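# Pack the limp robot arm into the floor case

## Task

Lift the unpowered small robot arm (its joints flop freely when pushed) from the desk and lay it inside the open case on the floor, low enough that the case lid could close, and leave it settled and still. It must not drop more than a few centimetres. Afterwards release it and back the robot away. The robot itself must not topple or finish leaning.

## Robot and tools

Robot: TidyBot++, a mobile base 0.54 m long, 0.50 m wide and 0.38 m tall on four driven casters, carrying one seven-joint arm with a two-finger gripper. There is only one arm, so every arm argument is a single set of values. The shoulder sits 0.12 m ahead of the base centre, 0.68 m up. Segments: upper arm 0.42 m, forearm 0.31 m, hand 0.31 m from wrist to the hand point. The arm begins folded, hand down, reaching about 0.08 m past the base front with the elbow up to 1.15 m high. Cameras: base_camera (644x364 pinhole) and wrist_camera (644x476 fisheye, looking along the hand).

Frames (metres): the base frame has its origin on the floor below the base centre, x ahead, y to the left, z upward. hand_pose is reported in it: the midpoint between the finger pads, with the hand's z axis running out along the fingers and its y axis being the opening direction. The odometry frame equals the base frame at scene start; base_odometry is wheel-count based, so slip looks like travel, and heading (rad, left positive, -3.142 to 3.142) drifts over many moves. base_tilt is in degrees, forward and right positive.

Tool move: one action per call. Keys:
- base: an object of relative offsets from where the base currently is, measured along its own axes at command start: translate_m (forward +, -2 to 2 m), strafe_m (left +, -2 to 2 m), rotate_rad (counter-clockwise from above +, -6.3 to 6.3 rad). Translate and strafe together form one straight-line move.
- joints: absolute angles by name. joint_1_rad (any angle; turns the arm about vertical, positive is clockwise from above, opposite to heading), joint_2_rad shoulder -2.249 to 2.249 (0 = upper arm vertical, + leans forward), joint_3_rad any angle, joint_4_rad elbow -2.579 to 2.579 (with joint_3 at 3.14, negative bends forward), joint_5_rad any angle, joint_6_rad wrist -2.099 to 2.099 (negative bends hand forward in the reference posture), joint_7_rad any angle (hand down: + is counter-clockwise from above; at 1.57 fingers open left/right), gripper_pos 0 (open, ~85 mm gap) to 1 (closed). Gap is roughly 85 x (1 - gripper_pos) mm. Free-turning joints go the short way; for big turns send steps below half a turn.
- target: one list of seven numbers, an absolute hand pose in the base frame: [x, y, z, qw, qx, qy, qz], positions in metres. Only gripper_pos may accompany it in joints, otherwise the call is refused.
- speeds: caps for this action only: translate_m and strafe_m 0.05 to 0.5 m/s (name only one when both move), rotate_rad 0.1 to 1.57 rad/s.
- cameras: list of base_camera, wrist_camera or all; [] for none.
- blocking: true/omitted waits until all motion rests; false returns in about half a second while motion continues.
A move with no action just reports state and images. Unknown keys make the call invalid; out-of-range values get it refused, and a refusal or an unrequested stop cancels the rest of that reply's move, wait and finished_scene calls.

wait(seconds 0 to 10, cameras) lets time pass and reports state. stop(cameras) brakes all running motions; braked parts report stopped and may keep pressing. zoom_image(camera, region [x0,y0,x1,y1] pixels, max 504x504) enlarges part of the latest image. finished_scene(scene = current scene number) ends the scene irreversibly; the goal must hold without the robot.

Result lines: move reads done or the worst status. base_status, joint_status, hand_status: done, moving, off_target (rested away from target, maybe still pushing), stopped, not_followed (a check withheld the targets; joint command not followed or pose unreachable, with cause), contact_stop, time_out, torque_fault, limit_stop_at_motor_heat. hand_status done means within 10 mm and 2 degrees. hand_target is where joint targets would put the hand; under load the hand hangs lower. motor_effort gives percent of maximum per motor, peak in brackets, with fixed error and noise. on_its_own lists uncommanded behaviour. ARM HIT, MOTOR HOT and OVER-TEMPERATURE FAULT lines warn of trouble. pictures lists image order.

Practical notes: target moves usually finish a few cm off; fix by adding (wanted minus measured) to the last target's x, y, z. To keep a loaded hand steady, resend hand_target, never hand_pose, and never command a joint to its own reading while holding something. The arm sags under load and does not avoid obstacles; it keeps pushing into a desk. Hand-down reach tops out near 0.94 m high, close in. Closed fingertips extend ~20 mm beyond the hand point, so keep clearance from the floor. A resting object stops hand_pose from falling while commands go lower; watch effort and cameras. Closing to 1 squeezes with 100 to 150 N per finger: done there means nothing was caught, off_target means something is held.

Hazards: do not drop or release the limp arm while it swings; lower it until it rests in the case before opening. Avoid hard grips on things still supported, jerky swings of the load, slams and shoves. Driving or turning with the arm snagged high can tip the robot; reaching far out or swinging sideways while extended can also tilt it, so retract or back away if base_tilt grows. Driving the arm into things can cause a torque fault (joint limits 104.5 N m for joints 1 to 4, 51.3 for 5 to 7), pausing the arm 10 s. Long holds or straining poses heat motors and can force a cool-down stop. A blocked base keeps pushing until it times out after 14 s, and can report done though short.

Each tool is called after "Emit:" as name(argument=value, ...), one argument or row to a line, values as JSON.

## Session

Emit:
move(
  joints={"joint_6_rad":-1.9,"joint_4_rad":-2.0},
)

Scene clock: 2.17 s.
move: done
base_odometry: x=+0.000 y=+0.000 heading=+0.000
base_tilt: forward=+0.1 right=-0.7
base_status: not commanded
joint_positions: joint_1_rad=+0.043 joint_2_rad=-0.359 joint_3_rad=+3.190 joint_4_rad=-2.012 joint_5_rad=-0.033 joint_6_rad=-1.834 joint_7_rad=+1.606 gripper_pos=+0.000
joint_status: all done
motor_effort: joint_1_rad=+0(1) joint_2_rad=-2(3) joint_3_rad=+0(1) joint_4_rad=+15(17) joint_5_rad=+0(1) joint_6_rad=-3(3) joint_7_rad=-1(1)
hand_pose: x=+0.1803 y=+0.0047 z=+0.7574 quat_wxyz=(-0.036, +0.985, -0.023, -0.170) (m; base frame)
hand_target: x=+0.1649 y=+0.0057 z=+0.7675 quat_wxyz=(-0.037, +0.980, -0.022, -0.196) (m; base frame)
hand_status: not commanded
pictures: base_camera, wrist_camera

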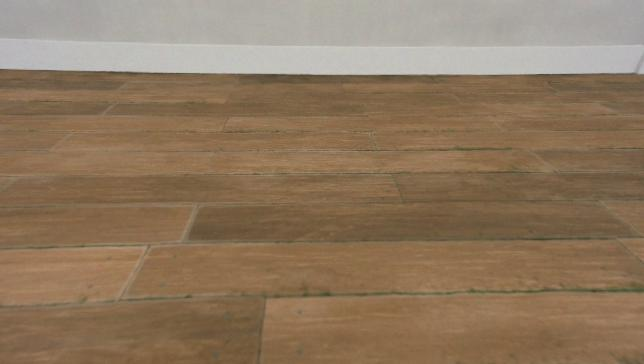

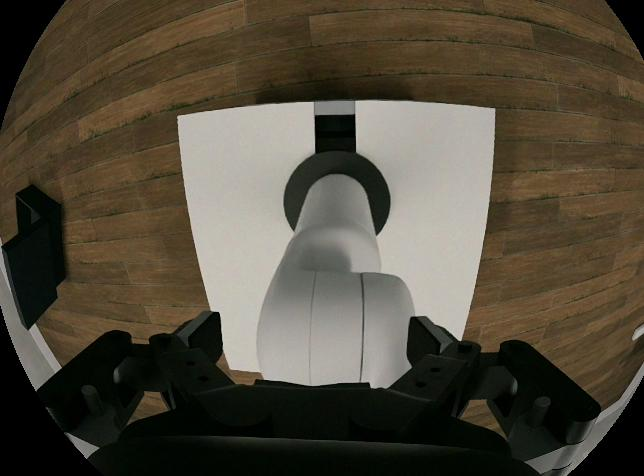

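Emit:
move(
  joints={"joint_6_rad":0.1,"joint_4_rad":-2.2,"joint_1_rad":-1.2},
  cameras=["wrist_camera"],
)

Emit:
move(
  joints={"joint_1_rad":-2.4},
  cameras=["wrist_camera"],
)

Emit:
move(
  joints={"joint_1_rad":2.4},
  cameras=["wrist_camera"],
)

Emit:
move(
  joints={"joint_1_rad":1.2},
  cameras=["wrist_camera"],
)

Scene clock: 11.83 s.
move: done
base_odometry: x=+0.000 y=+0.000 heading=+0.000
base_tilt: forward=+0.1 right=-0.7
base_status: not commanded
joint_positions: joint_1_rad=-1.182 joint_2_rad=-0.359 joint_3_rad=+3.190 joint_4_rad=-2.172 joint_5_rad=-0.033 joint_6_rad=+0.036 joint_7_rad=+1.606 gripper_pos=+0.000
joint_status: all done
motor_effort: joint_1_rad=+0(1) joint_2_rad=-8(9) joint_3_rad=+0(2) joint_4_rad=+22(23) joint_5_rad=+1(1) joint_6_rad=+9(9) joint_7_rad=-1(2)
hand_pose: x=+0.3169 y=+0.4181 z=+0.9366 quat_wxyz=(-0.344, +0.657, +0.413, +0.529) (m; base frame)
hand_target: x=+0.3098 y=+0.4213 z=+0.9393 quat_wxyz=(-0.355, +0.644, +0.412, +0.538) (m; base frame)
hand_status: not commanded
pictures: wrist_camera

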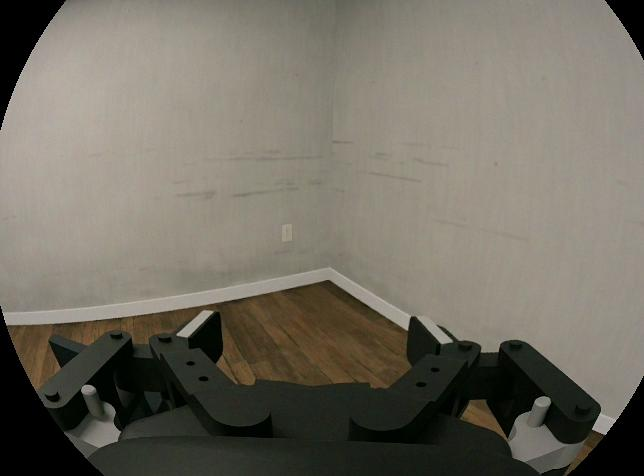

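Scene clock: 14.30 s.
move: done
base_odometry: x=+0.000 y=+0.000 heading=+0.000
base_tilt: forward=+0.1 right=-0.7
base_status: not commanded
joint_positions: joint_1_rad=-2.381 joint_2_rad=-0.359 joint_3_rad=+3.190 joint_4_rad=-2.173 joint_5_rad=-0.033 joint_6_rad=+0.039 joint_7_rad=+1.606 gripper_pos=+0.000
joint_status: all done
motor_effort: joint_1_rad=-1(2) joint_2_rad=-9(9) joint_3_rad=+0(1) joint_4_rad=+22(22) joint_5_rad=+0(1) joint_6_rad=+9(9) joint_7_rad=+0(2)
hand_pose: x=-0.1990 y=+0.3361 z=+0.9372 quat_wxyz=(-0.583, +0.309, +0.711, +0.243) (m; base frame)
hand_target: x=-0.2045 y=+0.3305 z=+0.9393 quat_wxyz=(-0.597, +0.299, +0.704, +0.243) (m; base frame)
hand_status: not commanded
pictures: wrist_camera

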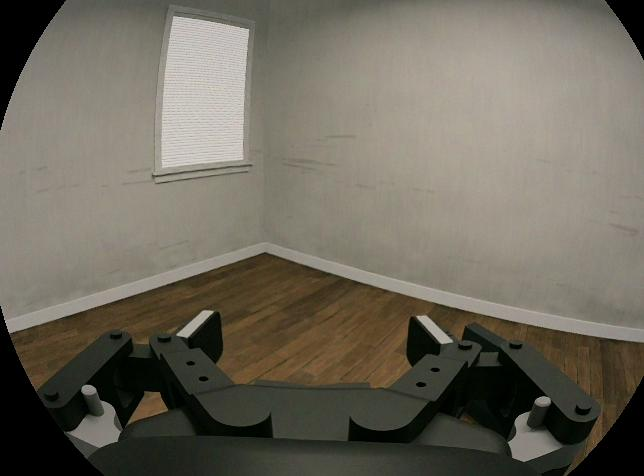

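Scene clock: 17.03 s.
move: done
base_odometry: x=+0.000 y=+0.000 heading=+0.000
base_tilt: forward=+0.1 right=-0.7
base_status: not commanded
joint_positions: joint_1_rad=-3.865 joint_2_rad=-0.359 joint_3_rad=+3.190 joint_4_rad=-2.173 joint_5_rad=-0.033 joint_6_rad=+0.039 joint_7_rad=+1.606 gripper_pos=+0.000
joint_status: all done
motor_effort: joint_1_rad=+0(1) joint_2_rad=-8(9) joint_3_rad=+0(1) joint_4_rad=+22(22) joint_5_rad=+1(1) joint_6_rad=+9(9) joint_7_rad=+0(1)
hand_pose: x=-0.2437 y=-0.2874 z=+0.9373 quat_wxyz=(-0.594, -0.253, +0.733, -0.215) (m; base frame)
hand_target: x=-0.2385 y=-0.2933 z=+0.9393 quat_wxyz=(-0.604, -0.255, +0.721, -0.224) (m; base frame)
hand_status: not commanded
pictures: wrist_camera

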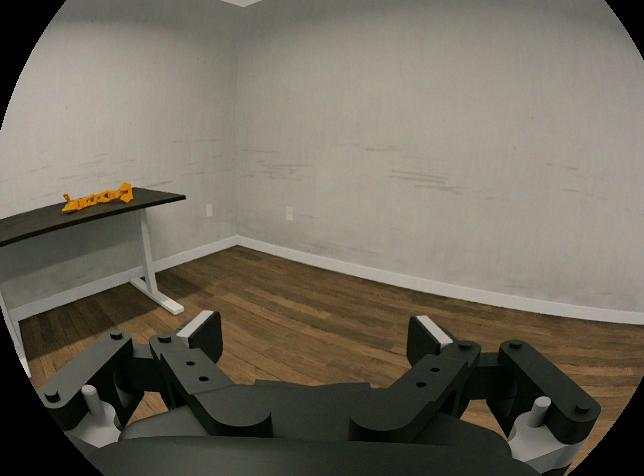

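Scene clock: 19.50 s.
move: done
base_odometry: x=+0.000 y=+0.000 heading=+0.000
base_tilt: forward=+0.1 right=-0.7
base_status: not commanded
joint_positions: joint_1_rad=-5.065 joint_2_rad=-0.359 joint_3_rad=+3.190 joint_4_rad=-2.173 joint_5_rad=-0.033 joint_6_rad=+0.039 joint_7_rad=+1.606 gripper_pos=+0.000
joint_status: all done
motor_effort: joint_1_rad=-1(1) joint_2_rad=-8(9) joint_3_rad=-1(2) joint_4_rad=+22(23) joint_5_rad=+1(1) joint_6_rad=+9(9) joint_7_rad=+0(2)
hand_pose: x=+0.2554 y=-0.4421 z=+0.9373 quat_wxyz=(-0.369, -0.623, +0.462, -0.513) (m; base frame)
hand_target: x=+0.2628 y=-0.4395 z=+0.9393 quat_wxyz=(-0.372, -0.618, +0.451, -0.526) (m; base frame)
hand_status: not commanded
pictures: wrist_camera

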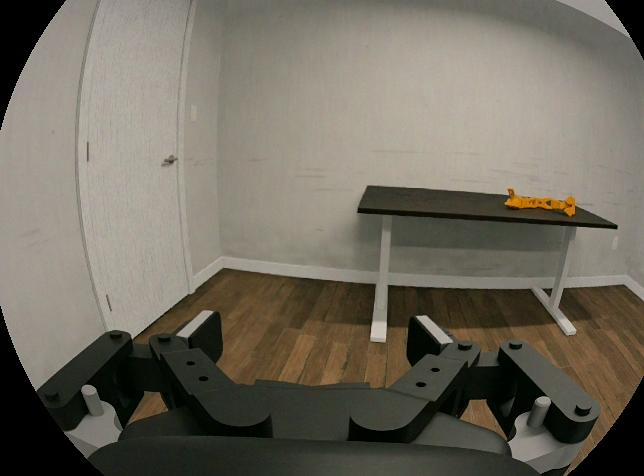

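Emit:
move(
  joints={"joint_1_rad":0.0},
  cameras=[],
)

Emit:
move(
  joints={"joint_1_rad":-1.57,"joint_6_rad":-0.6},
  cameras=["wrist_camera"],
)

Scene clock: 24.93 s.
move: done
base_odometry: x=+0.000 y=+0.000 heading=+0.000
base_tilt: forward=+0.1 right=-0.7
base_status: not commanded
joint_positions: joint_1_rad=-6.265 joint_2_rad=-0.359 joint_3_rad=+3.190 joint_4_rad=-2.173 joint_5_rad=-0.033 joint_6_rad=+0.039 joint_7_rad=+1.606 gripper_pos=+0.000
joint_status: all done
motor_effort: joint_1_rad=+0(2) joint_2_rad=-9(9) joint_3_rad=+0(2) joint_4_rad=+22(22) joint_5_rad=+1(1) joint_6_rad=+9(9) joint_7_rad=-2(2)
hand_pose: x=+0.5805 y=-0.0331 z=+0.9373 quat_wxyz=(-0.015, -0.775, +0.030, -0.631) (m; base frame)
hand_target: x=+0.5808 y=-0.0252 z=+0.9393 quat_wxyz=(-0.010, -0.764, +0.023, -0.644) (m; base frame)
hand_status: not commanded
pictures: none
No camera images: "cameras" was empty.

Scene clock: 27.73 s.
move: done
base_odometry: x=+0.000 y=+0.000 heading=+0.000
base_tilt: forward=+0.1 right=-0.7
base_status: not commanded
joint_positions: joint_1_rad=-7.834 joint_2_rad=-0.359 joint_3_rad=+3.190 joint_4_rad=-2.173 joint_5_rad=-0.033 joint_6_rad=-0.530 joint_7_rad=+1.606 gripper_pos=+0.000
joint_status: all done
motor_effort: joint_1_rad=+0(1) joint_2_rad=-7(9) joint_3_rad=+0(1) joint_4_rad=+20(22) joint_5_rad=+0(1) joint_6_rad=+6(9) joint_7_rad=+0(2)
hand_pose: x=+0.1390 y=+0.3801 z=+0.7829 quat_wxyz=(+0.276, -0.670, -0.632, -0.274) (m; base frame)
hand_target: x=+0.1296 y=+0.3563 z=+0.7543 quat_wxyz=(+0.248, -0.676, -0.651, -0.238) (m; base frame)
hand_status: not commanded
pictures: wrist_camera

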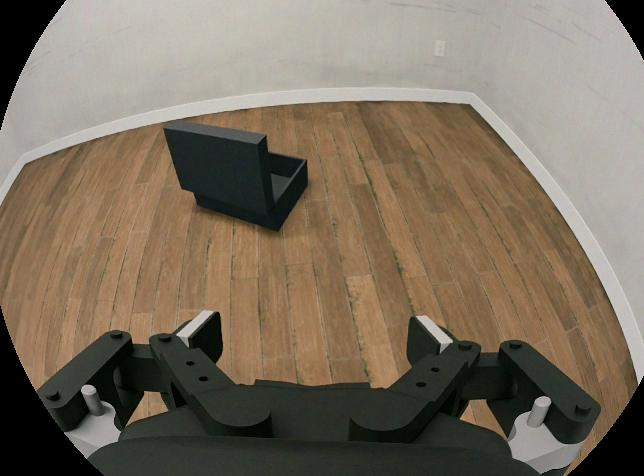

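Emit:
move(
  base={"translate_m":-0.35,"strafe_m":-1.0,"rotate_rad":-1.571},
  joints={"joint_1_rad":0.0,"joint_6_rad":-0.2},
)

Scene clock: 43.13 s.
move: done
base_odometry: x=-0.350 y=-1.000 heading=-1.571
base_tilt: forward=+0.1 right=-0.7
base_status: done
joint_positions: joint_1_rad=-6.303 joint_2_rad=-0.350 joint_3_rad=+3.190 joint_4_rad=-2.175 joint_5_rad=-0.033 joint_6_rad=-0.260 joint_7_rad=+1.606 gripper_pos=+0.000
joint_status: all done
motor_effort: joint_1_rad=+0(2) joint_2_rad=-8(12) joint_3_rad=+0(2) joint_4_rad=+22(22) joint_5_rad=+1(1) joint_6_rad=+8(9) joint_7_rad=+0(2)
hand_pose: x=+0.5505 y=-0.0101 z=+0.8450 quat_wxyz=(+0.003, -0.864, +0.012, -0.504) (m; base frame)
hand_target: x=+0.5518 y=-0.0193 z=+0.8511 quat_wxyz=(-0.003, -0.852, +0.021, -0.523) (m; base frame)
hand_status: not commanded
pictures: base_camera, wrist_camera

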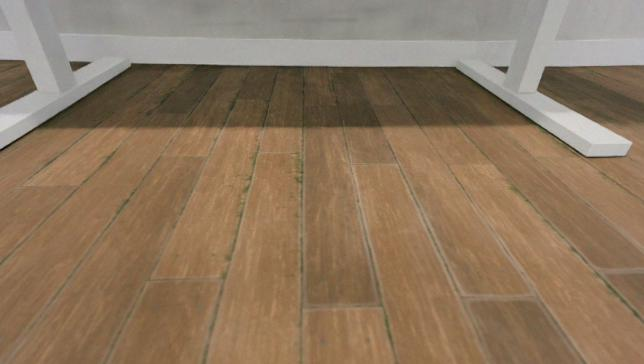

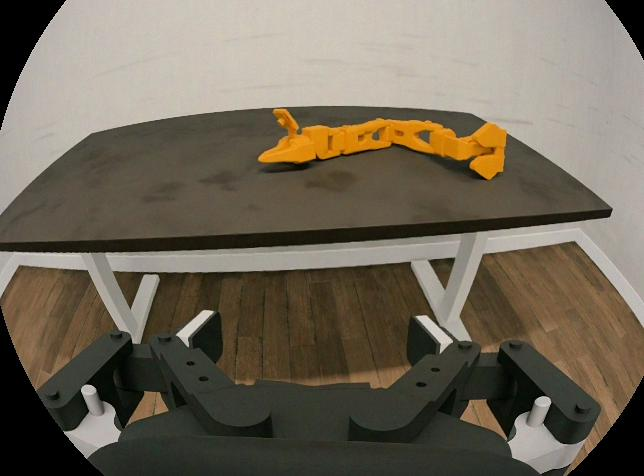

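Emit:
zoom_image(
  camera="wrist_camera",
  region=[240, 80, 540, 220],
)

Emit:
move(
  joints={"joint_2_rad":-0.3,"joint_4_rad":-1.9,"joint_6_rad":-0.9},
)

Scaled by 1.680.

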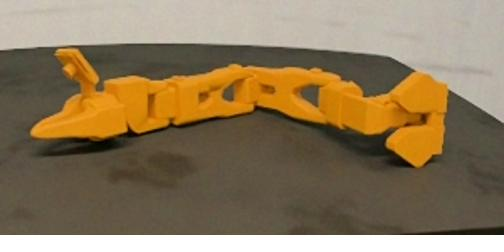

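Scene clock: 52.00 s.
move: done
base_odometry: x=-0.350 y=-1.000 heading=-1.571
base_tilt: forward=+0.1 right=-0.7
base_status: not commanded
joint_positions: joint_1_rad=-6.303 joint_2_rad=-0.314 joint_3_rad=+3.190 joint_4_rad=-1.910 joint_5_rad=-0.033 joint_6_rad=-0.830 joint_7_rad=+1.606 gripper_pos=+0.000
joint_status: all done
motor_effort: joint_1_rad=+0(1) joint_2_rad=-9(9) joint_3_rad=+0(1) joint_4_rad=+21(24) joint_5_rad=+0(1) joint_6_rad=+6(9) joint_7_rad=-1(1)
hand_pose: x=+0.5080 y=-0.0039 z=+0.8394 quat_wxyz=(+0.012, -0.937, +0.005, -0.350) (m; base frame)
hand_target: x=+0.4957 y=-0.0102 z=+0.8255 quat_wxyz=(+0.010, -0.949, +0.013, -0.316) (m; base frame)
hand_status: not commanded
pictures: base_camera, wrist_camera

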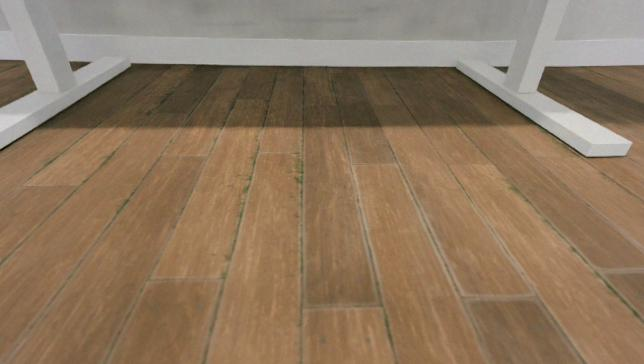

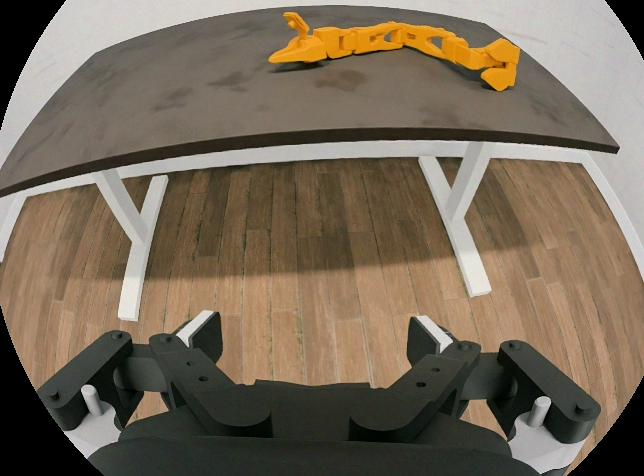

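Emit:
move(
  base={"translate_m":0.4,"strafe_m":-0.2},
  joints={"joint_2_rad":-0.3,"joint_4_rad":-1.7,"joint_6_rad":-1.0},
)

Scene clock: 60.13 s.
move: done
base_odometry: x=-0.550 y=-1.400 heading=-1.571
base_tilt: forward=+0.1 right=-0.7
base_status: done
joint_positions: joint_1_rad=-6.301 joint_2_rad=-0.294 joint_3_rad=+3.191 joint_4_rad=-1.707 joint_5_rad=-0.033 joint_6_rad=-0.933 joint_7_rad=+1.606 gripper_pos=+0.000
joint_status: all done
motor_effort: joint_1_rad=+0(1) joint_2_rad=-10(13) joint_3_rad=+0(2) joint_4_rad=+21(22) joint_5_rad=+0(1) joint_6_rad=+6(8) joint_7_rad=-1(2)
hand_pose: x=+0.5303 y=-0.0056 z=+0.9163 quat_wxyz=(+0.010, -0.922, +0.004, -0.388) (m; base frame)
hand_target: x=+0.5152 y=-0.0116 z=+0.9080 quat_wxyz=(+0.008, -0.932, +0.011, -0.363) (m; base frame)
hand_status: not commanded
pictures: base_camera, wrist_camera

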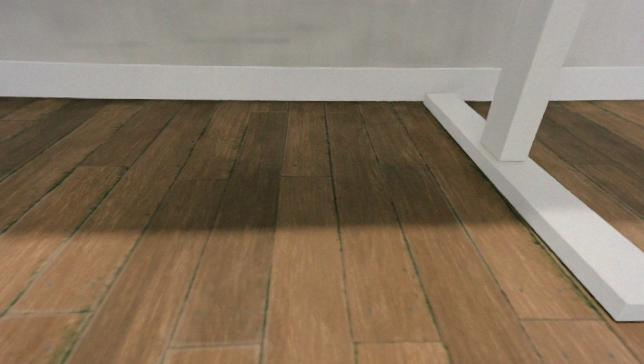

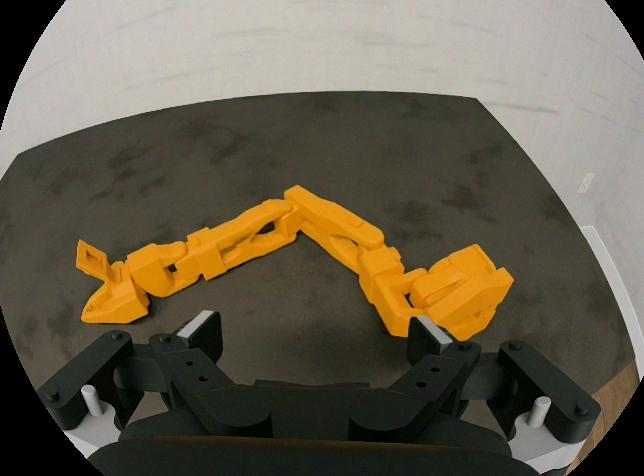

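Emit:
move(
  base={"translate_m":0.1},
  target=[0.42,0.05,0.93,0,1,0,0],
)

Scene clock: 102.90 s.
move: off_target
base_odometry: x=-0.550 y=-1.501 heading=-1.571
base_tilt: forward=+0.1 right=-0.7
base_status: done
joint_positions: joint_1_rad=-6.386 joint_2_rad=+0.047 joint_3_rad=+3.111 joint_4_rad=-1.067 joint_5_rad=-0.033 joint_6_rad=-1.962 joint_7_rad=+1.462 gripper_pos=+0.000
joint_status: not commanded
motor_effort: joint_1_rad=+0(1) joint_2_rad=-17(18) joint_3_rad=+0(1) joint_4_rad=+16(22) joint_5_rad=+0(1) joint_6_rad=+1(7) joint_7_rad=-1(1)
hand_pose: x=+0.4365 y=+0.0532 z=+0.9302 quat_wxyz=(+0.020, -0.999, -0.019, -0.030) (m; base frame)
hand_target: x=+0.4200 y=+0.0500 z=+0.9300 quat_wxyz=(+0.000, -1.000, +0.000, +0.000) (m; base frame)
hand_status: off_target (0.017 m and 4.7 deg from the pose sent, 0.124 m and 45.6 deg at the start)
pictures: base_camera, wrist_camera

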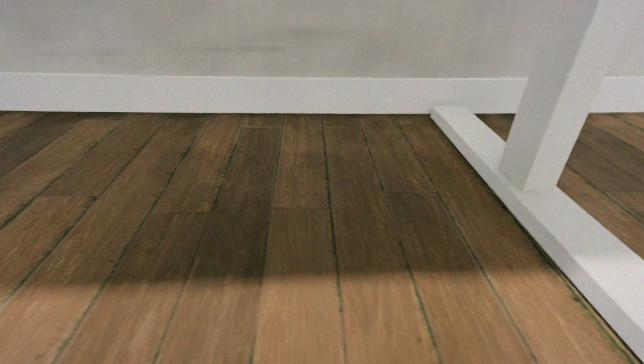

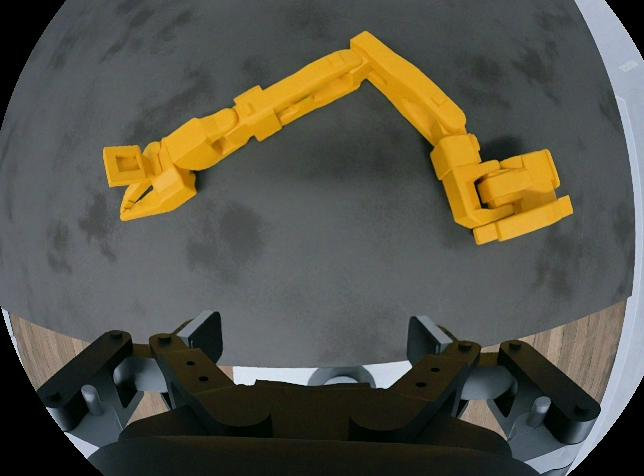

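Emit:
move(
  joints={"gripper_pos":1},
  target=[0.65,0.30,0.87,0,1,0,0],
  cameras=[],
)

Emit:
move(
  target=[0.65,0.30,0.77,0,1,0,0],
  cameras=["wrist_camera"],
)

Scene clock: 116.40 s.
move: off_target
base_odometry: x=-0.550 y=-1.500 heading=-1.571
base_tilt: forward=+0.1 right=-0.7
base_status: not commanded
joint_positions: joint_1_rad=-6.811 joint_2_rad=+0.911 joint_3_rad=+2.779 joint_4_rad=+0.004 joint_5_rad=+0.291 joint_6_rad=-2.049 joint_7_rad=+1.002 gripper_pos=+0.999
joint_status: all done
motor_effort: joint_1_rad=+0(3) joint_2_rad=-43(50) joint_3_rad=-1(2) joint_4_rad=+14(17) joint_5_rad=+0(1) joint_6_rad=+1(3) joint_7_rad=+0(2)
hand_pose: x=+0.6568 y=+0.3365 z=+0.8317 quat_wxyz=(+0.074, -0.995, +0.002, -0.063) (m; base frame)
hand_target: x=+0.6384 y=+0.3293 z=+0.8403 quat_wxyz=(+0.065, -0.997, +0.003, -0.047) (m; base frame)
hand_status: off_target (0.053 m and 11.2 deg from the pose sent, 0.332 m and 4.7 deg at the start; a joint's target at an end of its range on 87 of 102 steps)
pictures: none
No camera images: "cameras" was empty.

Scene clock: 118.23 s.
move: off_target
base_odometry: x=-0.550 y=-1.500 heading=-1.571
base_tilt: forward=+0.1 right=-0.7
base_status: not commanded
joint_positions: joint_1_rad=-6.811 joint_2_rad=+0.911 joint_3_rad=+3.184 joint_4_rad=-0.237 joint_5_rad=+0.014 joint_6_rad=-2.049 joint_7_rad=+1.014 gripper_pos=+0.999
joint_status: not commanded
motor_effort: joint_1_rad=+0(1) joint_2_rad=-44(45) joint_3_rad=+0(2) joint_4_rad=+15(16) joint_5_rad=+1(2) joint_6_rad=-1(2) joint_7_rad=+0(2)
hand_pose: x=+0.6469 y=+0.2895 z=+0.7581 quat_wxyz=(-0.034, -0.999, +0.031, +0.012) (m; base frame)
hand_target: x=+0.6500 y=+0.3000 z=+0.7700 quat_wxyz=(+0.000, -1.000, +0.000, +0.000) (m; base frame)
hand_status: off_target (0.016 m and 5.4 deg from the pose sent, 0.072 m and 11.2 deg at the start)
pictures: wrist_camera

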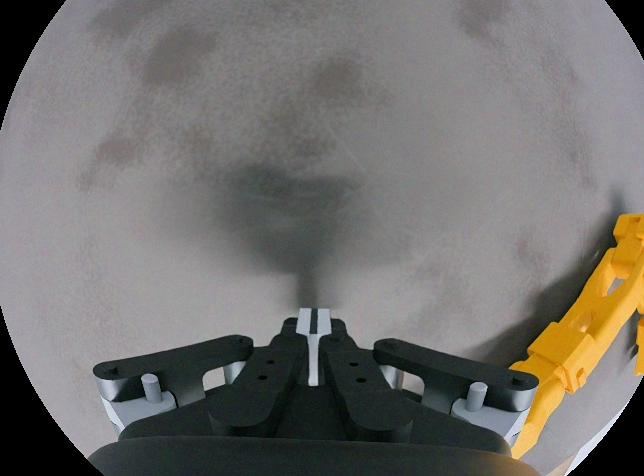

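Emit:
move(
  target=[0.65,0.30,0.745,0,1,0,0],
  cameras=[],
)

Emit:
move(
  target=[0.55,0.22,0.745,0,1,0,0],
  cameras=["wrist_camera"],
)

Scene clock: 122.83 s.
move: off_target
base_odometry: x=-0.550 y=-1.500 heading=-1.571
base_tilt: forward=+0.1 right=-0.7
base_status: not commanded
joint_positions: joint_1_rad=-6.811 joint_2_rad=+0.837 joint_3_rad=+3.184 joint_4_rad=-0.434 joint_5_rad=+0.012 joint_6_rad=-1.923 joint_7_rad=+1.016 gripper_pos=+0.999
joint_status: not commanded
motor_effort: joint_1_rad=+0(1) joint_2_rad=-40(44) joint_3_rad=+0(1) joint_4_rad=+14(16) joint_5_rad=+1(2) joint_6_rad=+0(1) joint_7_rad=-1(2)
hand_pose: x=+0.6432 y=+0.2855 z=+0.7458 quat_wxyz=(-0.032, -0.999, +0.030, +0.011) (m; base frame)
hand_target: x=+0.6500 y=+0.3000 z=+0.7450 quat_wxyz=(+0.000, -1.000, +0.000, +0.000) (m; base frame)
hand_status: off_target (0.016 m and 5.2 deg from the pose sent, 0.017 m and 5.4 deg at the start)
pictures: none
No camera images: "cameras" was empty.

Scene clock: 124.80 s.
move: off_target
base_odometry: x=-0.550 y=-1.500 heading=-1.571
base_tilt: forward=+0.1 right=-0.7
base_status: not commanded
joint_positions: joint_1_rad=-6.752 joint_2_rad=+0.438 joint_3_rad=+3.116 joint_4_rad=-1.156 joint_5_rad=+0.012 joint_6_rad=-1.604 joint_7_rad=+1.035 gripper_pos=+0.999
joint_status: not commanded
motor_effort: joint_1_rad=+0(1) joint_2_rad=-30(40) joint_3_rad=+0(1) joint_4_rad=+16(16) joint_5_rad=+0(1) joint_6_rad=-1(2) joint_7_rad=-1(2)
hand_pose: x=+0.5391 y=+0.2219 z=+0.7451 quat_wxyz=(-0.014, -0.999, +0.021, +0.024) (m; base frame)
hand_target: x=+0.5500 y=+0.2200 z=+0.7450 quat_wxyz=(+0.000, -1.000, +0.000, +0.000) (m; base frame)
hand_status: off_target (0.011 m and 4.0 deg from the pose sent, 0.114 m and 5.2 deg at the start)
pictures: wrist_camera

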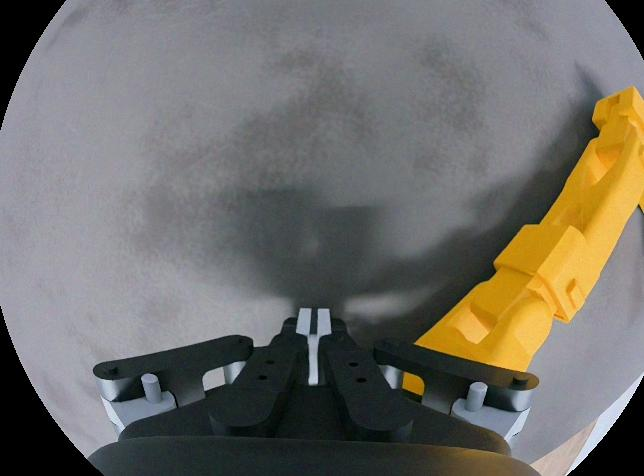

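Emit:
move(
  target=[0.51,0.15,0.745,0,1,0,0],
  cameras=["wrist_camera"],
)

Emit:
move(
  target=[0.48,0.09,0.745,0,1,0,0],
  cameras=["wrist_camera"],
)

Scene clock: 128.43 s.
move: off_target
base_odometry: x=-0.550 y=-1.500 heading=-1.571
base_tilt: forward=+0.1 right=-0.7
base_status: not commanded
joint_positions: joint_1_rad=-6.612 joint_2_rad=+0.280 joint_3_rad=+3.086 joint_4_rad=-1.390 joint_5_rad=+0.012 joint_6_rad=-1.534 joint_7_rad=+1.134 gripper_pos=+0.999
joint_status: not commanded
motor_effort: joint_1_rad=-1(2) joint_2_rad=-25(31) joint_3_rad=-1(1) joint_4_rad=+16(17) joint_5_rad=+1(2) joint_6_rad=+0(2) joint_7_rad=+0(2)
hand_pose: x=+0.4999 y=+0.1494 z=+0.7447 quat_wxyz=(-0.011, -0.999, +0.026, +0.029) (m; base frame)
hand_target: x=+0.5100 y=+0.1500 z=+0.7450 quat_wxyz=(+0.000, -1.000, +0.000, +0.000) (m; base frame)
hand_status: off_target (0.010 m and 4.7 deg from the pose sent, 0.078 m and 4.0 deg at the start)
pictures: wrist_camera

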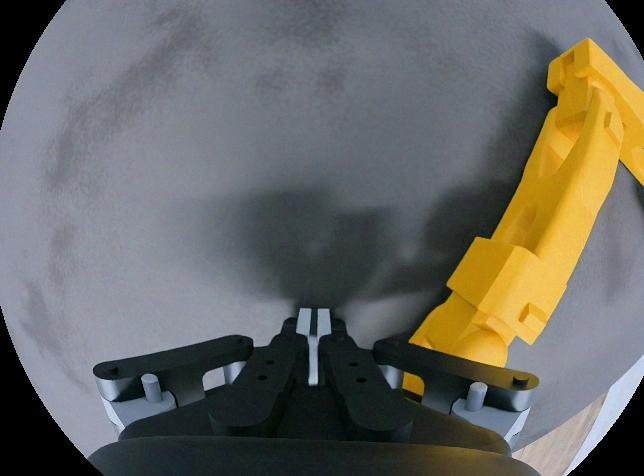

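Scene clock: 129.47 s.
move: off_target
base_odometry: x=-0.550 y=-1.500 heading=-1.571
base_tilt: forward=+0.1 right=-0.7
base_status: not commanded
joint_positions: joint_1_rad=-6.483 joint_2_rad=+0.167 joint_3_rad=+3.079 joint_4_rad=-1.534 joint_5_rad=+0.012 joint_6_rad=-1.502 joint_7_rad=+1.262 gripper_pos=+0.999
joint_status: not commanded
motor_effort: joint_1_rad=+0(2) joint_2_rad=-22(26) joint_3_rad=-1(1) joint_4_rad=+17(17) joint_5_rad=+1(2) joint_6_rad=-1(2) joint_7_rad=-1(1)
hand_pose: x=+0.4693 y=+0.0907 z=+0.7454 quat_wxyz=(-0.009, -0.999, +0.022, +0.029) (m; base frame)
hand_target: x=+0.4800 y=+0.0900 z=+0.7450 quat_wxyz=(+0.000, -1.000, +0.000, +0.000) (m; base frame)
hand_status: off_target (0.011 m and 4.3 deg from the pose sent, 0.063 m and 4.7 deg at the start)
pictures: wrist_camera

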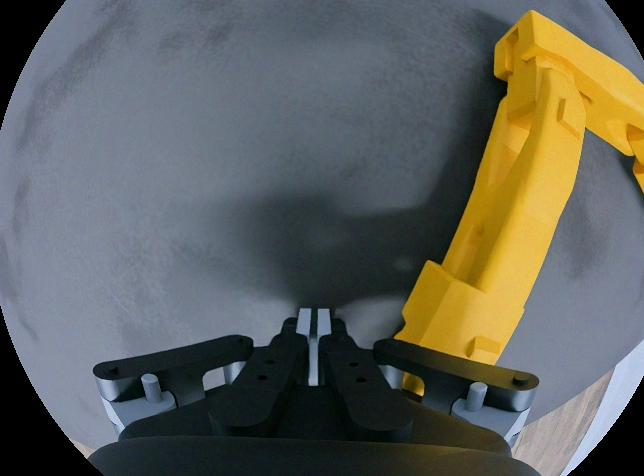

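Emit:
move(
  target=[0.465,0.03,0.745,0,1,0,0],
  cameras=["wrist_camera"],
)

Emit:
move(
  target=[0.47,-0.02,0.745,0,1,0,0],
  cameras=[],
)

Emit:
move(
  target=[0.42,0.03,0.93,0,1,0,0],
  cameras=["wrist_camera"],
)

Scene clock: 134.03 s.
move: off_target
base_odometry: x=-0.550 y=-1.500 heading=-1.571
base_tilt: forward=+0.1 right=-0.6
base_status: not commanded
joint_positions: joint_1_rad=-6.365 joint_2_rad=+0.108 joint_3_rad=+3.122 joint_4_rad=-1.602 joint_5_rad=+0.012 joint_6_rad=-1.492 joint_7_rad=+1.431 gripper_pos=+0.999
joint_status: not commanded
motor_effort: joint_1_rad=+0(3) joint_2_rad=-20(23) joint_3_rad=+1(2) joint_4_rad=+16(17) joint_5_rad=+1(3) joint_6_rad=+0(1) joint_7_rad=+0(1)
hand_pose: x=+0.4554 y=+0.0316 z=+0.7460 quat_wxyz=(-0.009, -0.999, +0.019, +0.029) (m; base frame)
hand_target: x=+0.4650 y=+0.0300 z=+0.7450 quat_wxyz=(+0.000, -1.000, +0.000, +0.000) (m; base frame)
hand_status: off_target (0.010 m and 4.1 deg from the pose sent, 0.061 m and 4.3 deg at the start)
pictures: wrist_camera

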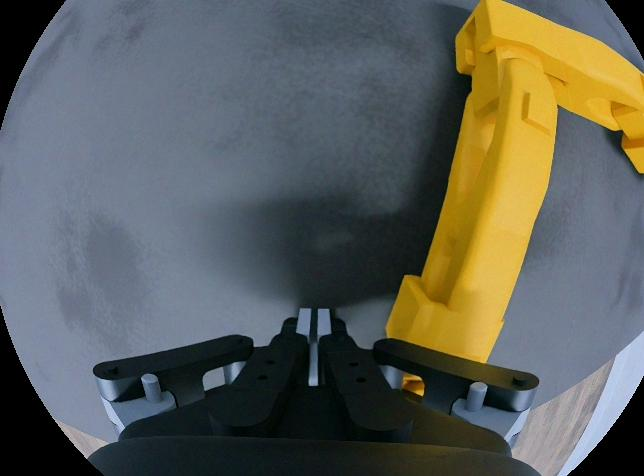

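Scene clock: 135.20 s.
move: off_target
base_odometry: x=-0.550 y=-1.500 heading=-1.571
base_tilt: forward=+0.1 right=-0.7
base_status: not commanded
joint_positions: joint_1_rad=-6.277 joint_2_rad=+0.108 joint_3_rad=+3.183 joint_4_rad=-1.602 joint_5_rad=+0.012 joint_6_rad=-1.492 joint_7_rad=+1.582 gripper_pos=+0.999
joint_status: not commanded
motor_effort: joint_1_rad=+0(3) joint_2_rad=-20(20) joint_3_rad=+0(3) joint_4_rad=+17(17) joint_5_rad=+1(3) joint_6_rad=+0(1) joint_7_rad=-1(1)
hand_pose: x=+0.4571 y=-0.0179 z=+0.7459 quat_wxyz=(-0.007, -0.999, +0.017, +0.030) (m; base frame)
hand_target: x=+0.4700 y=-0.0200 z=+0.7450 quat_wxyz=(+0.000, -1.000, +0.000, +0.000) (m; base frame)
hand_status: off_target (0.013 m and 4.0 deg from the pose sent, 0.054 m and 4.1 deg at the start)
pictures: none
No camera images: "cameras" was empty.

Scene clock: 137.30 s.
move: off_target
base_odometry: x=-0.550 y=-1.500 heading=-1.571
base_tilt: forward=+0.1 right=-0.7
base_status: not commanded
joint_positions: joint_1_rad=-6.345 joint_2_rad=+0.069 joint_3_rad=+3.138 joint_4_rad=-1.074 joint_5_rad=+0.012 joint_6_rad=-1.963 joint_7_rad=+1.529 gripper_pos=+0.999
joint_status: not commanded
motor_effort: joint_1_rad=+0(1) joint_2_rad=-18(22) joint_3_rad=+0(1) joint_4_rad=+16(18) joint_5_rad=+1(1) joint_6_rad=+0(1) joint_7_rad=+0(2)
hand_pose: x=+0.4445 y=+0.0189 z=+0.9209 quat_wxyz=(-0.004, -1.000, -0.009, -0.018) (m; base frame)
hand_target: x=+0.4200 y=+0.0300 z=+0.9300 quat_wxyz=(+0.000, -1.000, +0.000, +0.000) (m; base frame)
hand_status: off_target (0.028 m and 2.4 deg from the pose sent, 0.194 m and 4.0 deg at the start)
pictures: wrist_camera

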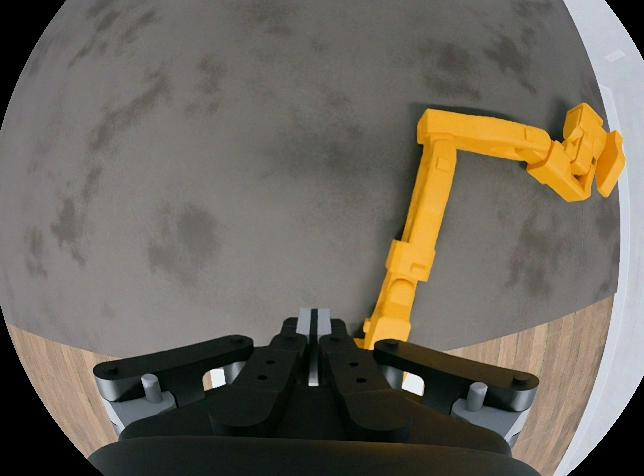

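Emit:
move(
  joints={"gripper_pos":0},
  target=[0.515,-0.065,0.84,0,0.989,-0.149,0],
  cameras=["wrist_camera"],
)

Scene clock: 153.37 s.
move: off_target
base_odometry: x=-0.550 y=-1.500 heading=-1.571
base_tilt: forward=+0.1 right=-0.7
base_status: not commanded
joint_positions: joint_1_rad=-6.210 joint_2_rad=+0.235 joint_3_rad=+3.253 joint_4_rad=-1.146 joint_5_rad=+0.012 joint_6_rad=-1.817 joint_7_rad=+1.517 gripper_pos=+0.000
joint_status: all done
motor_effort: joint_1_rad=-1(2) joint_2_rad=-25(29) joint_3_rad=+0(2) joint_4_rad=+17(18) joint_5_rad=+1(2) joint_6_rad=-1(1) joint_7_rad=-1(2)
hand_pose: x=+0.5029 y=-0.0687 z=+0.8398 quat_wxyz=(-0.017, -0.992, +0.119, +0.029) (m; base frame)
hand_target: x=+0.5150 y=-0.0650 z=+0.8400 quat_wxyz=(+0.000, -0.989, +0.149, +0.000) (m; base frame)
hand_status: off_target (0.013 m and 5.2 deg from the pose sent, 0.136 m and 18.3 deg at the start)
pictures: wrist_camera

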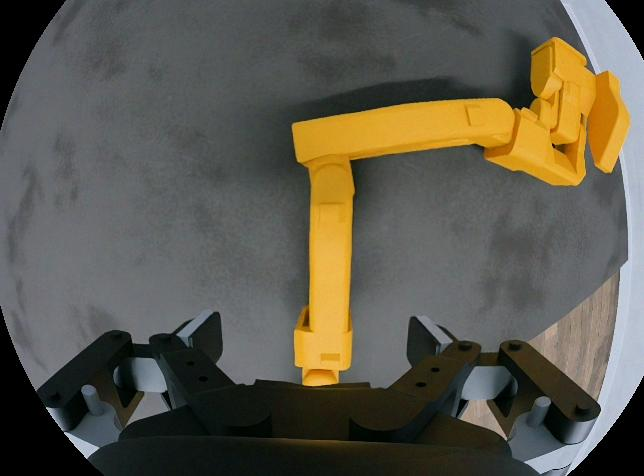

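Emit:
move(
  target=[0.53,-0.077,0.733,0,0.992,-0.124,0],
  cameras=["wrist_camera"],
)

Scene clock: 162.60 s.
move: off_target
base_odometry: x=-0.550 y=-1.500 heading=-1.571
base_tilt: forward=+0.1 right=-0.7
base_status: not commanded
joint_positions: joint_1_rad=-6.197 joint_2_rad=+0.256 joint_3_rad=+3.253 joint_4_rad=-1.436 joint_5_rad=+0.012 joint_6_rad=-1.496 joint_7_rad=+1.517 gripper_pos=+0.000
joint_status: not commanded
motor_effort: joint_1_rad=+0(1) joint_2_rad=-26(27) joint_3_rad=+1(1) joint_4_rad=+17(18) joint_5_rad=+1(2) joint_6_rad=+0(1) joint_7_rad=-1(1)
hand_pose: x=+0.5167 y=-0.0789 z=+0.7402 quat_wxyz=(-0.019, -0.992, +0.123, +0.024) (m; base frame)
hand_target: x=+0.5300 y=-0.0770 z=+0.7330 quat_wxyz=(+0.000, -0.992, +0.124, +0.000) (m; base frame)
hand_status: off_target (0.015 m and 3.5 deg from the pose sent, 0.110 m and 3.9 deg at the start)
pictures: wrist_camera

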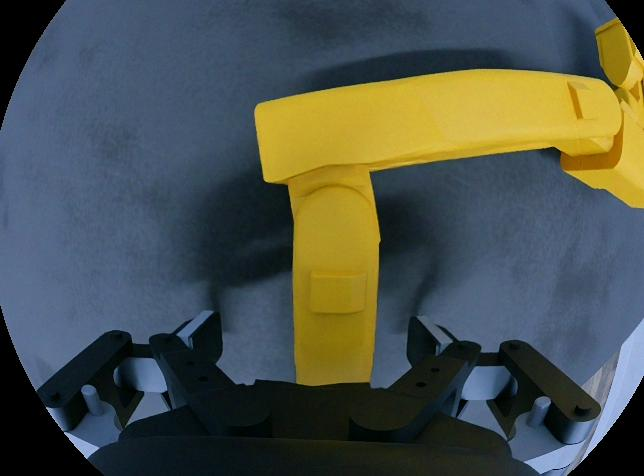

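Emit:
move(
  joints={"gripper_pos":1},
  cameras=["wrist_camera"],
)

Scene clock: 166.13 s.
move: off_target
base_odometry: x=-0.550 y=-1.500 heading=-1.571
base_tilt: forward=+0.1 right=-0.7
base_status: not commanded
joint_positions: joint_1_rad=-6.194 joint_2_rad=+0.239 joint_3_rad=+3.253 joint_4_rad=-1.434 joint_5_rad=+0.011 joint_6_rad=-1.491 joint_7_rad=+1.517 gripper_pos=+0.750
joint_status: gripper_pos off_target (ended at +0.750, target +1.000)
motor_effort: joint_1_rad=+1(3) joint_2_rad=-21(26) joint_3_rad=+0(2) joint_4_rad=+14(17) joint_5_rad=-3(7) joint_6_rad=+1(1) joint_7_rad=-1(2)
hand_pose: x=+0.5175 y=-0.0799 z=+0.7473 quat_wxyz=(-0.018, -0.992, +0.125, +0.012) (m; base frame)
hand_target: x=+0.5300 y=-0.0770 z=+0.7330 quat_wxyz=(+0.000, -0.992, +0.124, +0.000) (m; base frame)
hand_status: not commanded
pictures: wrist_camera

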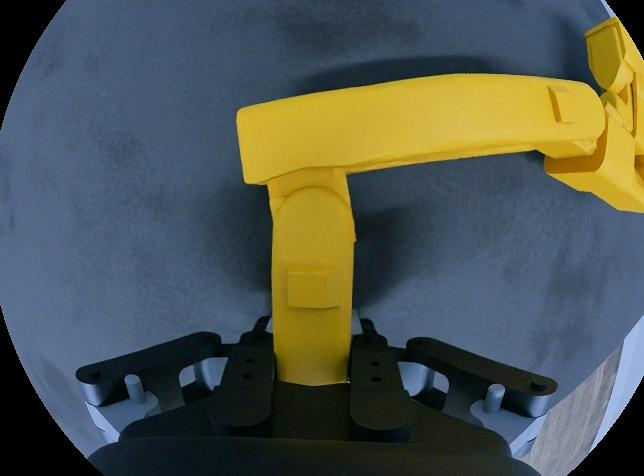

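Emit:
move(
  target=[0.528,-0.101,0.738,0,0.9988,0.05,0],
  cameras=["wrist_camera"],
)

Emit:
move(
  target=[0.534,-0.124,0.738,0,0.9748,0.2231,0],
  cameras=["wrist_camera"],
)

Scene clock: 175.63 s.
move: off_target
base_odometry: x=-0.550 y=-1.500 heading=-1.571
base_tilt: forward=+0.1 right=-0.7
base_status: not commanded
joint_positions: joint_1_rad=-6.104 joint_2_rad=+0.240 joint_3_rad=+3.241 joint_4_rad=-1.428 joint_5_rad=+0.011 joint_6_rad=-1.487 joint_7_rad=+1.876 gripper_pos=+0.750
joint_status: not commanded
motor_effort: joint_1_rad=-2(2) joint_2_rad=-21(21) joint_3_rad=-2(3) joint_4_rad=+14(14) joint_5_rad=-3(4) joint_6_rad=-2(2) joint_7_rad=+1(2)
hand_pose: x=+0.5133 y=-0.1121 z=+0.7492 quat_wxyz=(-0.015, -1.000, -0.015, +0.010) (m; base frame)
hand_target: x=+0.5280 y=-0.1010 z=+0.7380 quat_wxyz=(+0.000, -0.999, -0.050, +0.000) (m; base frame)
hand_status: off_target (0.022 m and 4.5 deg from the pose sent, 0.025 m and 20.2 deg at the start)
pictures: wrist_camera

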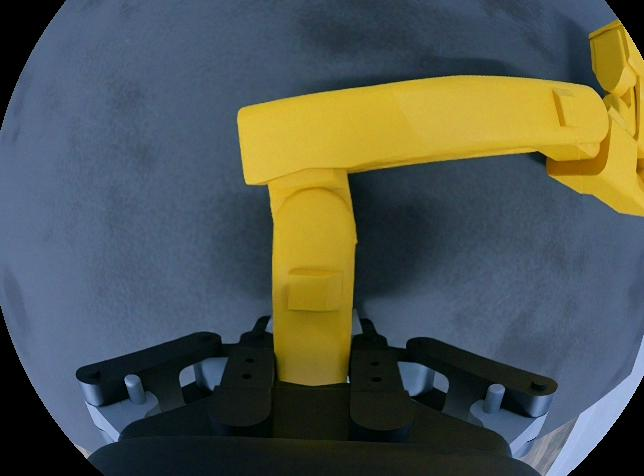

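Scene clock: 176.83 s.
move: off_target
base_odometry: x=-0.550 y=-1.500 heading=-1.571
base_tilt: forward=+0.1 right=-0.7
base_status: not commanded
joint_positions: joint_1_rad=-6.021 joint_2_rad=+0.263 joint_3_rad=+3.192 joint_4_rad=-1.389 joint_5_rad=+0.011 joint_6_rad=-1.486 joint_7_rad=+2.260 gripper_pos=+0.751
joint_status: not commanded
motor_effort: joint_1_rad=-2(2) joint_2_rad=-22(23) joint_3_rad=-2(2) joint_4_rad=+14(15) joint_5_rad=-2(4) joint_6_rad=-4(4) joint_7_rad=+1(2)
hand_pose: x=+0.5228 y=-0.1308 z=+0.7514 quat_wxyz=(-0.011, -0.982, -0.189, +0.004) (m; base frame)
hand_target: x=+0.5340 y=-0.1240 z=+0.7380 quat_wxyz=(+0.000, -0.975, -0.223, +0.000) (m; base frame)
hand_status: off_target (0.019 m and 4.3 deg from the pose sent, 0.026 m and 24.2 deg at the start)
pictures: wrist_camera

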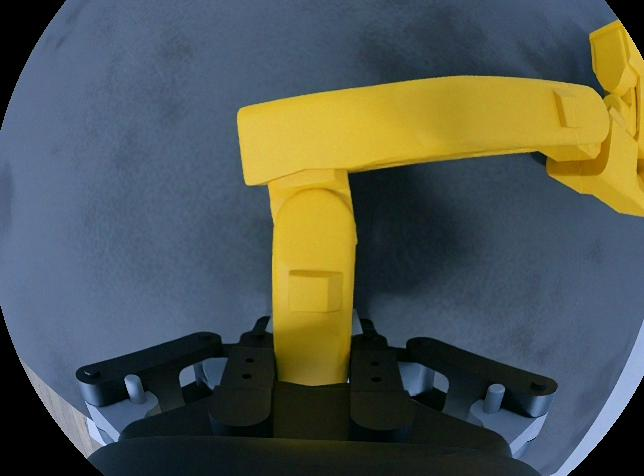

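Emit:
move(
  joints={"gripper_pos":0},
  cameras=[],
)

Emit:
move(
  target=[0.50,-0.13,0.90,0,0.9748,0.2231,0],
  cameras=[],
)

Emit:
move(
  target=[0.4,-0.15,0.93,0,1,0,0],
  cameras=["wrist_camera"],
)

Scene clock: 184.27 s.
move: done
base_odometry: x=-0.550 y=-1.500 heading=-1.571
base_tilt: forward=+0.1 right=-0.7
base_status: not commanded
joint_positions: joint_1_rad=-6.021 joint_2_rad=+0.291 joint_3_rad=+3.181 joint_4_rad=-1.389 joint_5_rad=+0.011 joint_6_rad=-1.486 joint_7_rad=+2.271 gripper_pos=+0.000
joint_status: all done
motor_effort: joint_1_rad=+0(2) joint_2_rad=-27(28) joint_3_rad=+1(3) joint_4_rad=+17(17) joint_5_rad=+1(2) joint_6_rad=+0(4) joint_7_rad=+0(2)
hand_pose: x=+0.5257 y=-0.1271 z=+0.7393 quat_wxyz=(-0.004, -0.980, -0.199, +0.016) (m; base frame)
hand_target: x=+0.5340 y=-0.1240 z=+0.7380 quat_wxyz=(+0.000, -0.975, -0.223, +0.000) (m; base frame)
hand_status: not commanded
pictures: none
No camera images: "cameras" was empty.

Scene clock: 186.30 s.
move: off_target
base_odometry: x=-0.550 y=-1.500 heading=-1.571
base_tilt: forward=+0.1 right=-0.7
base_status: not commanded
joint_positions: joint_1_rad=-6.000 joint_2_rad=+0.290 joint_3_rad=+3.181 joint_4_rad=-0.903 joint_5_rad=+0.011 joint_6_rad=-1.911 joint_7_rad=+2.310 gripper_pos=+0.000
joint_status: not commanded
motor_effort: joint_1_rad=+0(1) joint_2_rad=-26(28) joint_3_rad=+0(2) joint_4_rad=+16(18) joint_5_rad=+0(1) joint_6_rad=+0(1) joint_7_rad=-1(2)
hand_pose: x=+0.5221 y=-0.1334 z=+0.8897 quat_wxyz=(-0.019, -0.978, -0.206, -0.011) (m; base frame)
hand_target: x=+0.5000 y=-0.1300 z=+0.9000 quat_wxyz=(+0.000, -0.975, -0.223, +0.000) (m; base frame)
hand_status: off_target (0.025 m and 3.2 deg from the pose sent, 0.163 m and 3.4 deg at the start)
pictures: none
No camera images: "cameras" was empty.

Scene clock: 187.73 s.
move: off_target
base_odometry: x=-0.550 y=-1.500 heading=-1.571
base_tilt: forward=+0.1 right=-0.7
base_status: not commanded
joint_positions: joint_1_rad=-5.999 joint_2_rad=+0.089 joint_3_rad=+3.370 joint_4_rad=-1.001 joint_5_rad=+0.011 joint_6_rad=-1.971 joint_7_rad=+2.145 gripper_pos=+0.000
joint_status: not commanded
motor_effort: joint_1_rad=+0(1) joint_2_rad=-18(28) joint_3_rad=+0(1) joint_4_rad=+16(17) joint_5_rad=+1(2) joint_6_rad=+1(1) joint_7_rad=+0(2)
hand_pose: x=+0.4202 y=-0.1648 z=+0.9364 quat_wxyz=(-0.034, -0.999, -0.029, -0.028) (m; base frame)
hand_target: x=+0.4000 y=-0.1500 z=+0.9300 quat_wxyz=(+0.000, -1.000, +0.000, +0.000) (m; base frame)
hand_status: off_target (0.026 m and 6.1 deg from the pose sent, 0.130 m and 23.9 deg at the start)
pictures: wrist_camera

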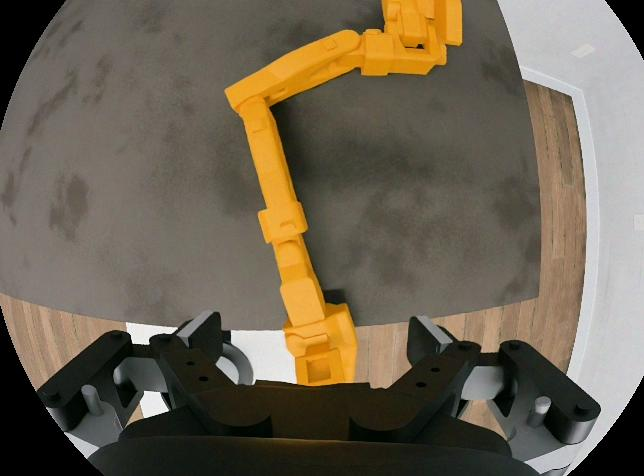

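Emit:
move(
  joints={"gripper_pos":1},
  target=[0.36,-0.07,0.88,0,1,0,0],
  cameras=[],
)

Emit:
move(
  target=[0.36,-0.07,0.745,0,1,0,0],
  cameras=["wrist_camera"],
)

Emit:
move(
  target=[0.37,-0.14,0.745,0,1,0,0],
  cameras=["wrist_camera"],
)

Scene clock: 205.60 s.
move: off_target
base_odometry: x=-0.550 y=-1.500 heading=-1.571
base_tilt: forward=+0.1 right=-0.7
base_status: not commanded
joint_positions: joint_1_rad=-6.196 joint_2_rad=-0.107 joint_3_rad=+3.330 joint_4_rad=-1.373 joint_5_rad=+0.011 joint_6_rad=-1.931 joint_7_rad=+1.879 gripper_pos=+0.999
joint_status: all done
motor_effort: joint_1_rad=+0(1) joint_2_rad=-12(19) joint_3_rad=+0(2) joint_4_rad=+16(17) joint_5_rad=+1(1) joint_6_rad=+0(1) joint_7_rad=-1(2)
hand_pose: x=+0.3486 y=-0.0708 z=+0.8835 quat_wxyz=(+0.013, -0.999, -0.015, +0.026) (m; base frame)
hand_target: x=+0.3600 y=-0.0700 z=+0.8800 quat_wxyz=(+0.000, -1.000, +0.000, +0.000) (m; base frame)
hand_status: off_target (0.012 m and 3.7 deg from the pose sent, 0.126 m and 6.1 deg at the start)
pictures: none
No camera images: "cameras" was empty.

Scene clock: 207.53 s.
move: off_target
base_odometry: x=-0.550 y=-1.500 heading=-1.571
base_tilt: forward=+0.1 right=-0.7
base_status: not commanded
joint_positions: joint_1_rad=-6.196 joint_2_rad=-0.129 joint_3_rad=+3.330 joint_4_rad=-1.829 joint_5_rad=+0.011 joint_6_rad=-1.504 joint_7_rad=+1.871 gripper_pos=+0.999
joint_status: not commanded
motor_effort: joint_1_rad=-1(1) joint_2_rad=-12(13) joint_3_rad=-1(1) joint_4_rad=+17(18) joint_5_rad=+1(1) joint_6_rad=-1(1) joint_7_rad=-1(2)
hand_pose: x=+0.3493 y=-0.0684 z=+0.7475 quat_wxyz=(+0.016, -0.999, -0.014, +0.029) (m; base frame)
hand_target: x=+0.3600 y=-0.0700 z=+0.7450 quat_wxyz=(+0.000, -1.000, +0.000, +0.000) (m; base frame)
hand_status: off_target (0.011 m and 4.1 deg from the pose sent, 0.139 m and 3.7 deg at the start)
pictures: wrist_camera

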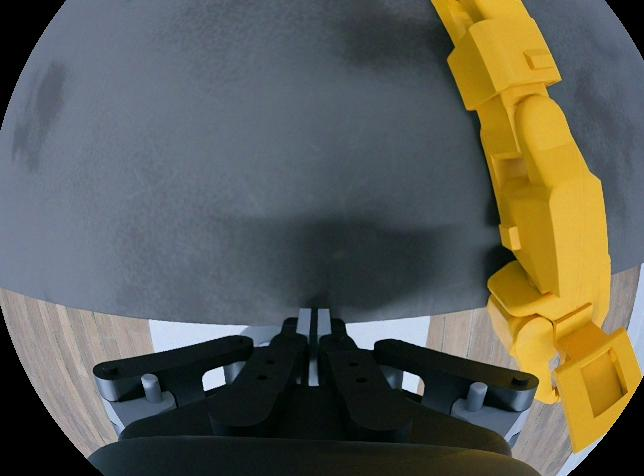

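Scene clock: 208.50 s.
move: off_target
base_odometry: x=-0.550 y=-1.500 heading=-1.571
base_tilt: forward=+0.1 right=-0.7
base_status: not commanded
joint_positions: joint_1_rad=-6.102 joint_2_rad=-0.075 joint_3_rad=+3.430 joint_4_rad=-1.788 joint_5_rad=+0.011 joint_6_rad=-1.488 joint_7_rad=+2.008 gripper_pos=+0.999
joint_status: not commanded
motor_effort: joint_1_rad=+1(2) joint_2_rad=-13(14) joint_3_rad=+0(1) joint_4_rad=+16(17) joint_5_rad=+1(1) joint_6_rad=-1(1) joint_7_rad=+0(1)
hand_pose: x=+0.3537 y=-0.1222 z=+0.7454 quat_wxyz=(+0.019, -0.999, +0.015, +0.026) (m; base frame)
hand_target: x=+0.3700 y=-0.1400 z=+0.7450 quat_wxyz=(+0.000, -1.000, +0.000, +0.000) (m; base frame)
hand_status: off_target (0.024 m and 4.0 deg from the pose sent, 0.075 m and 4.1 deg at the start)
pictures: wrist_camera

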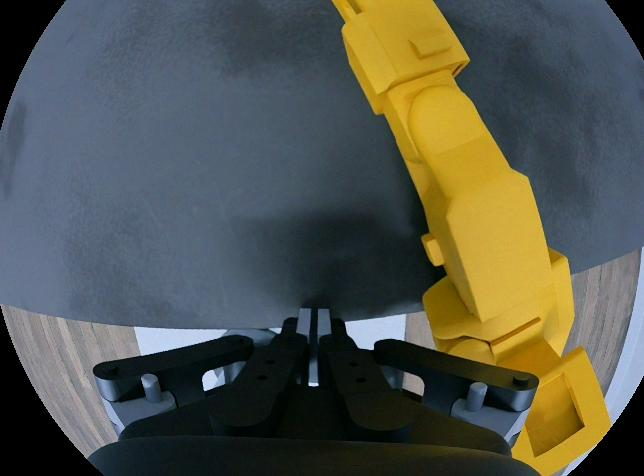

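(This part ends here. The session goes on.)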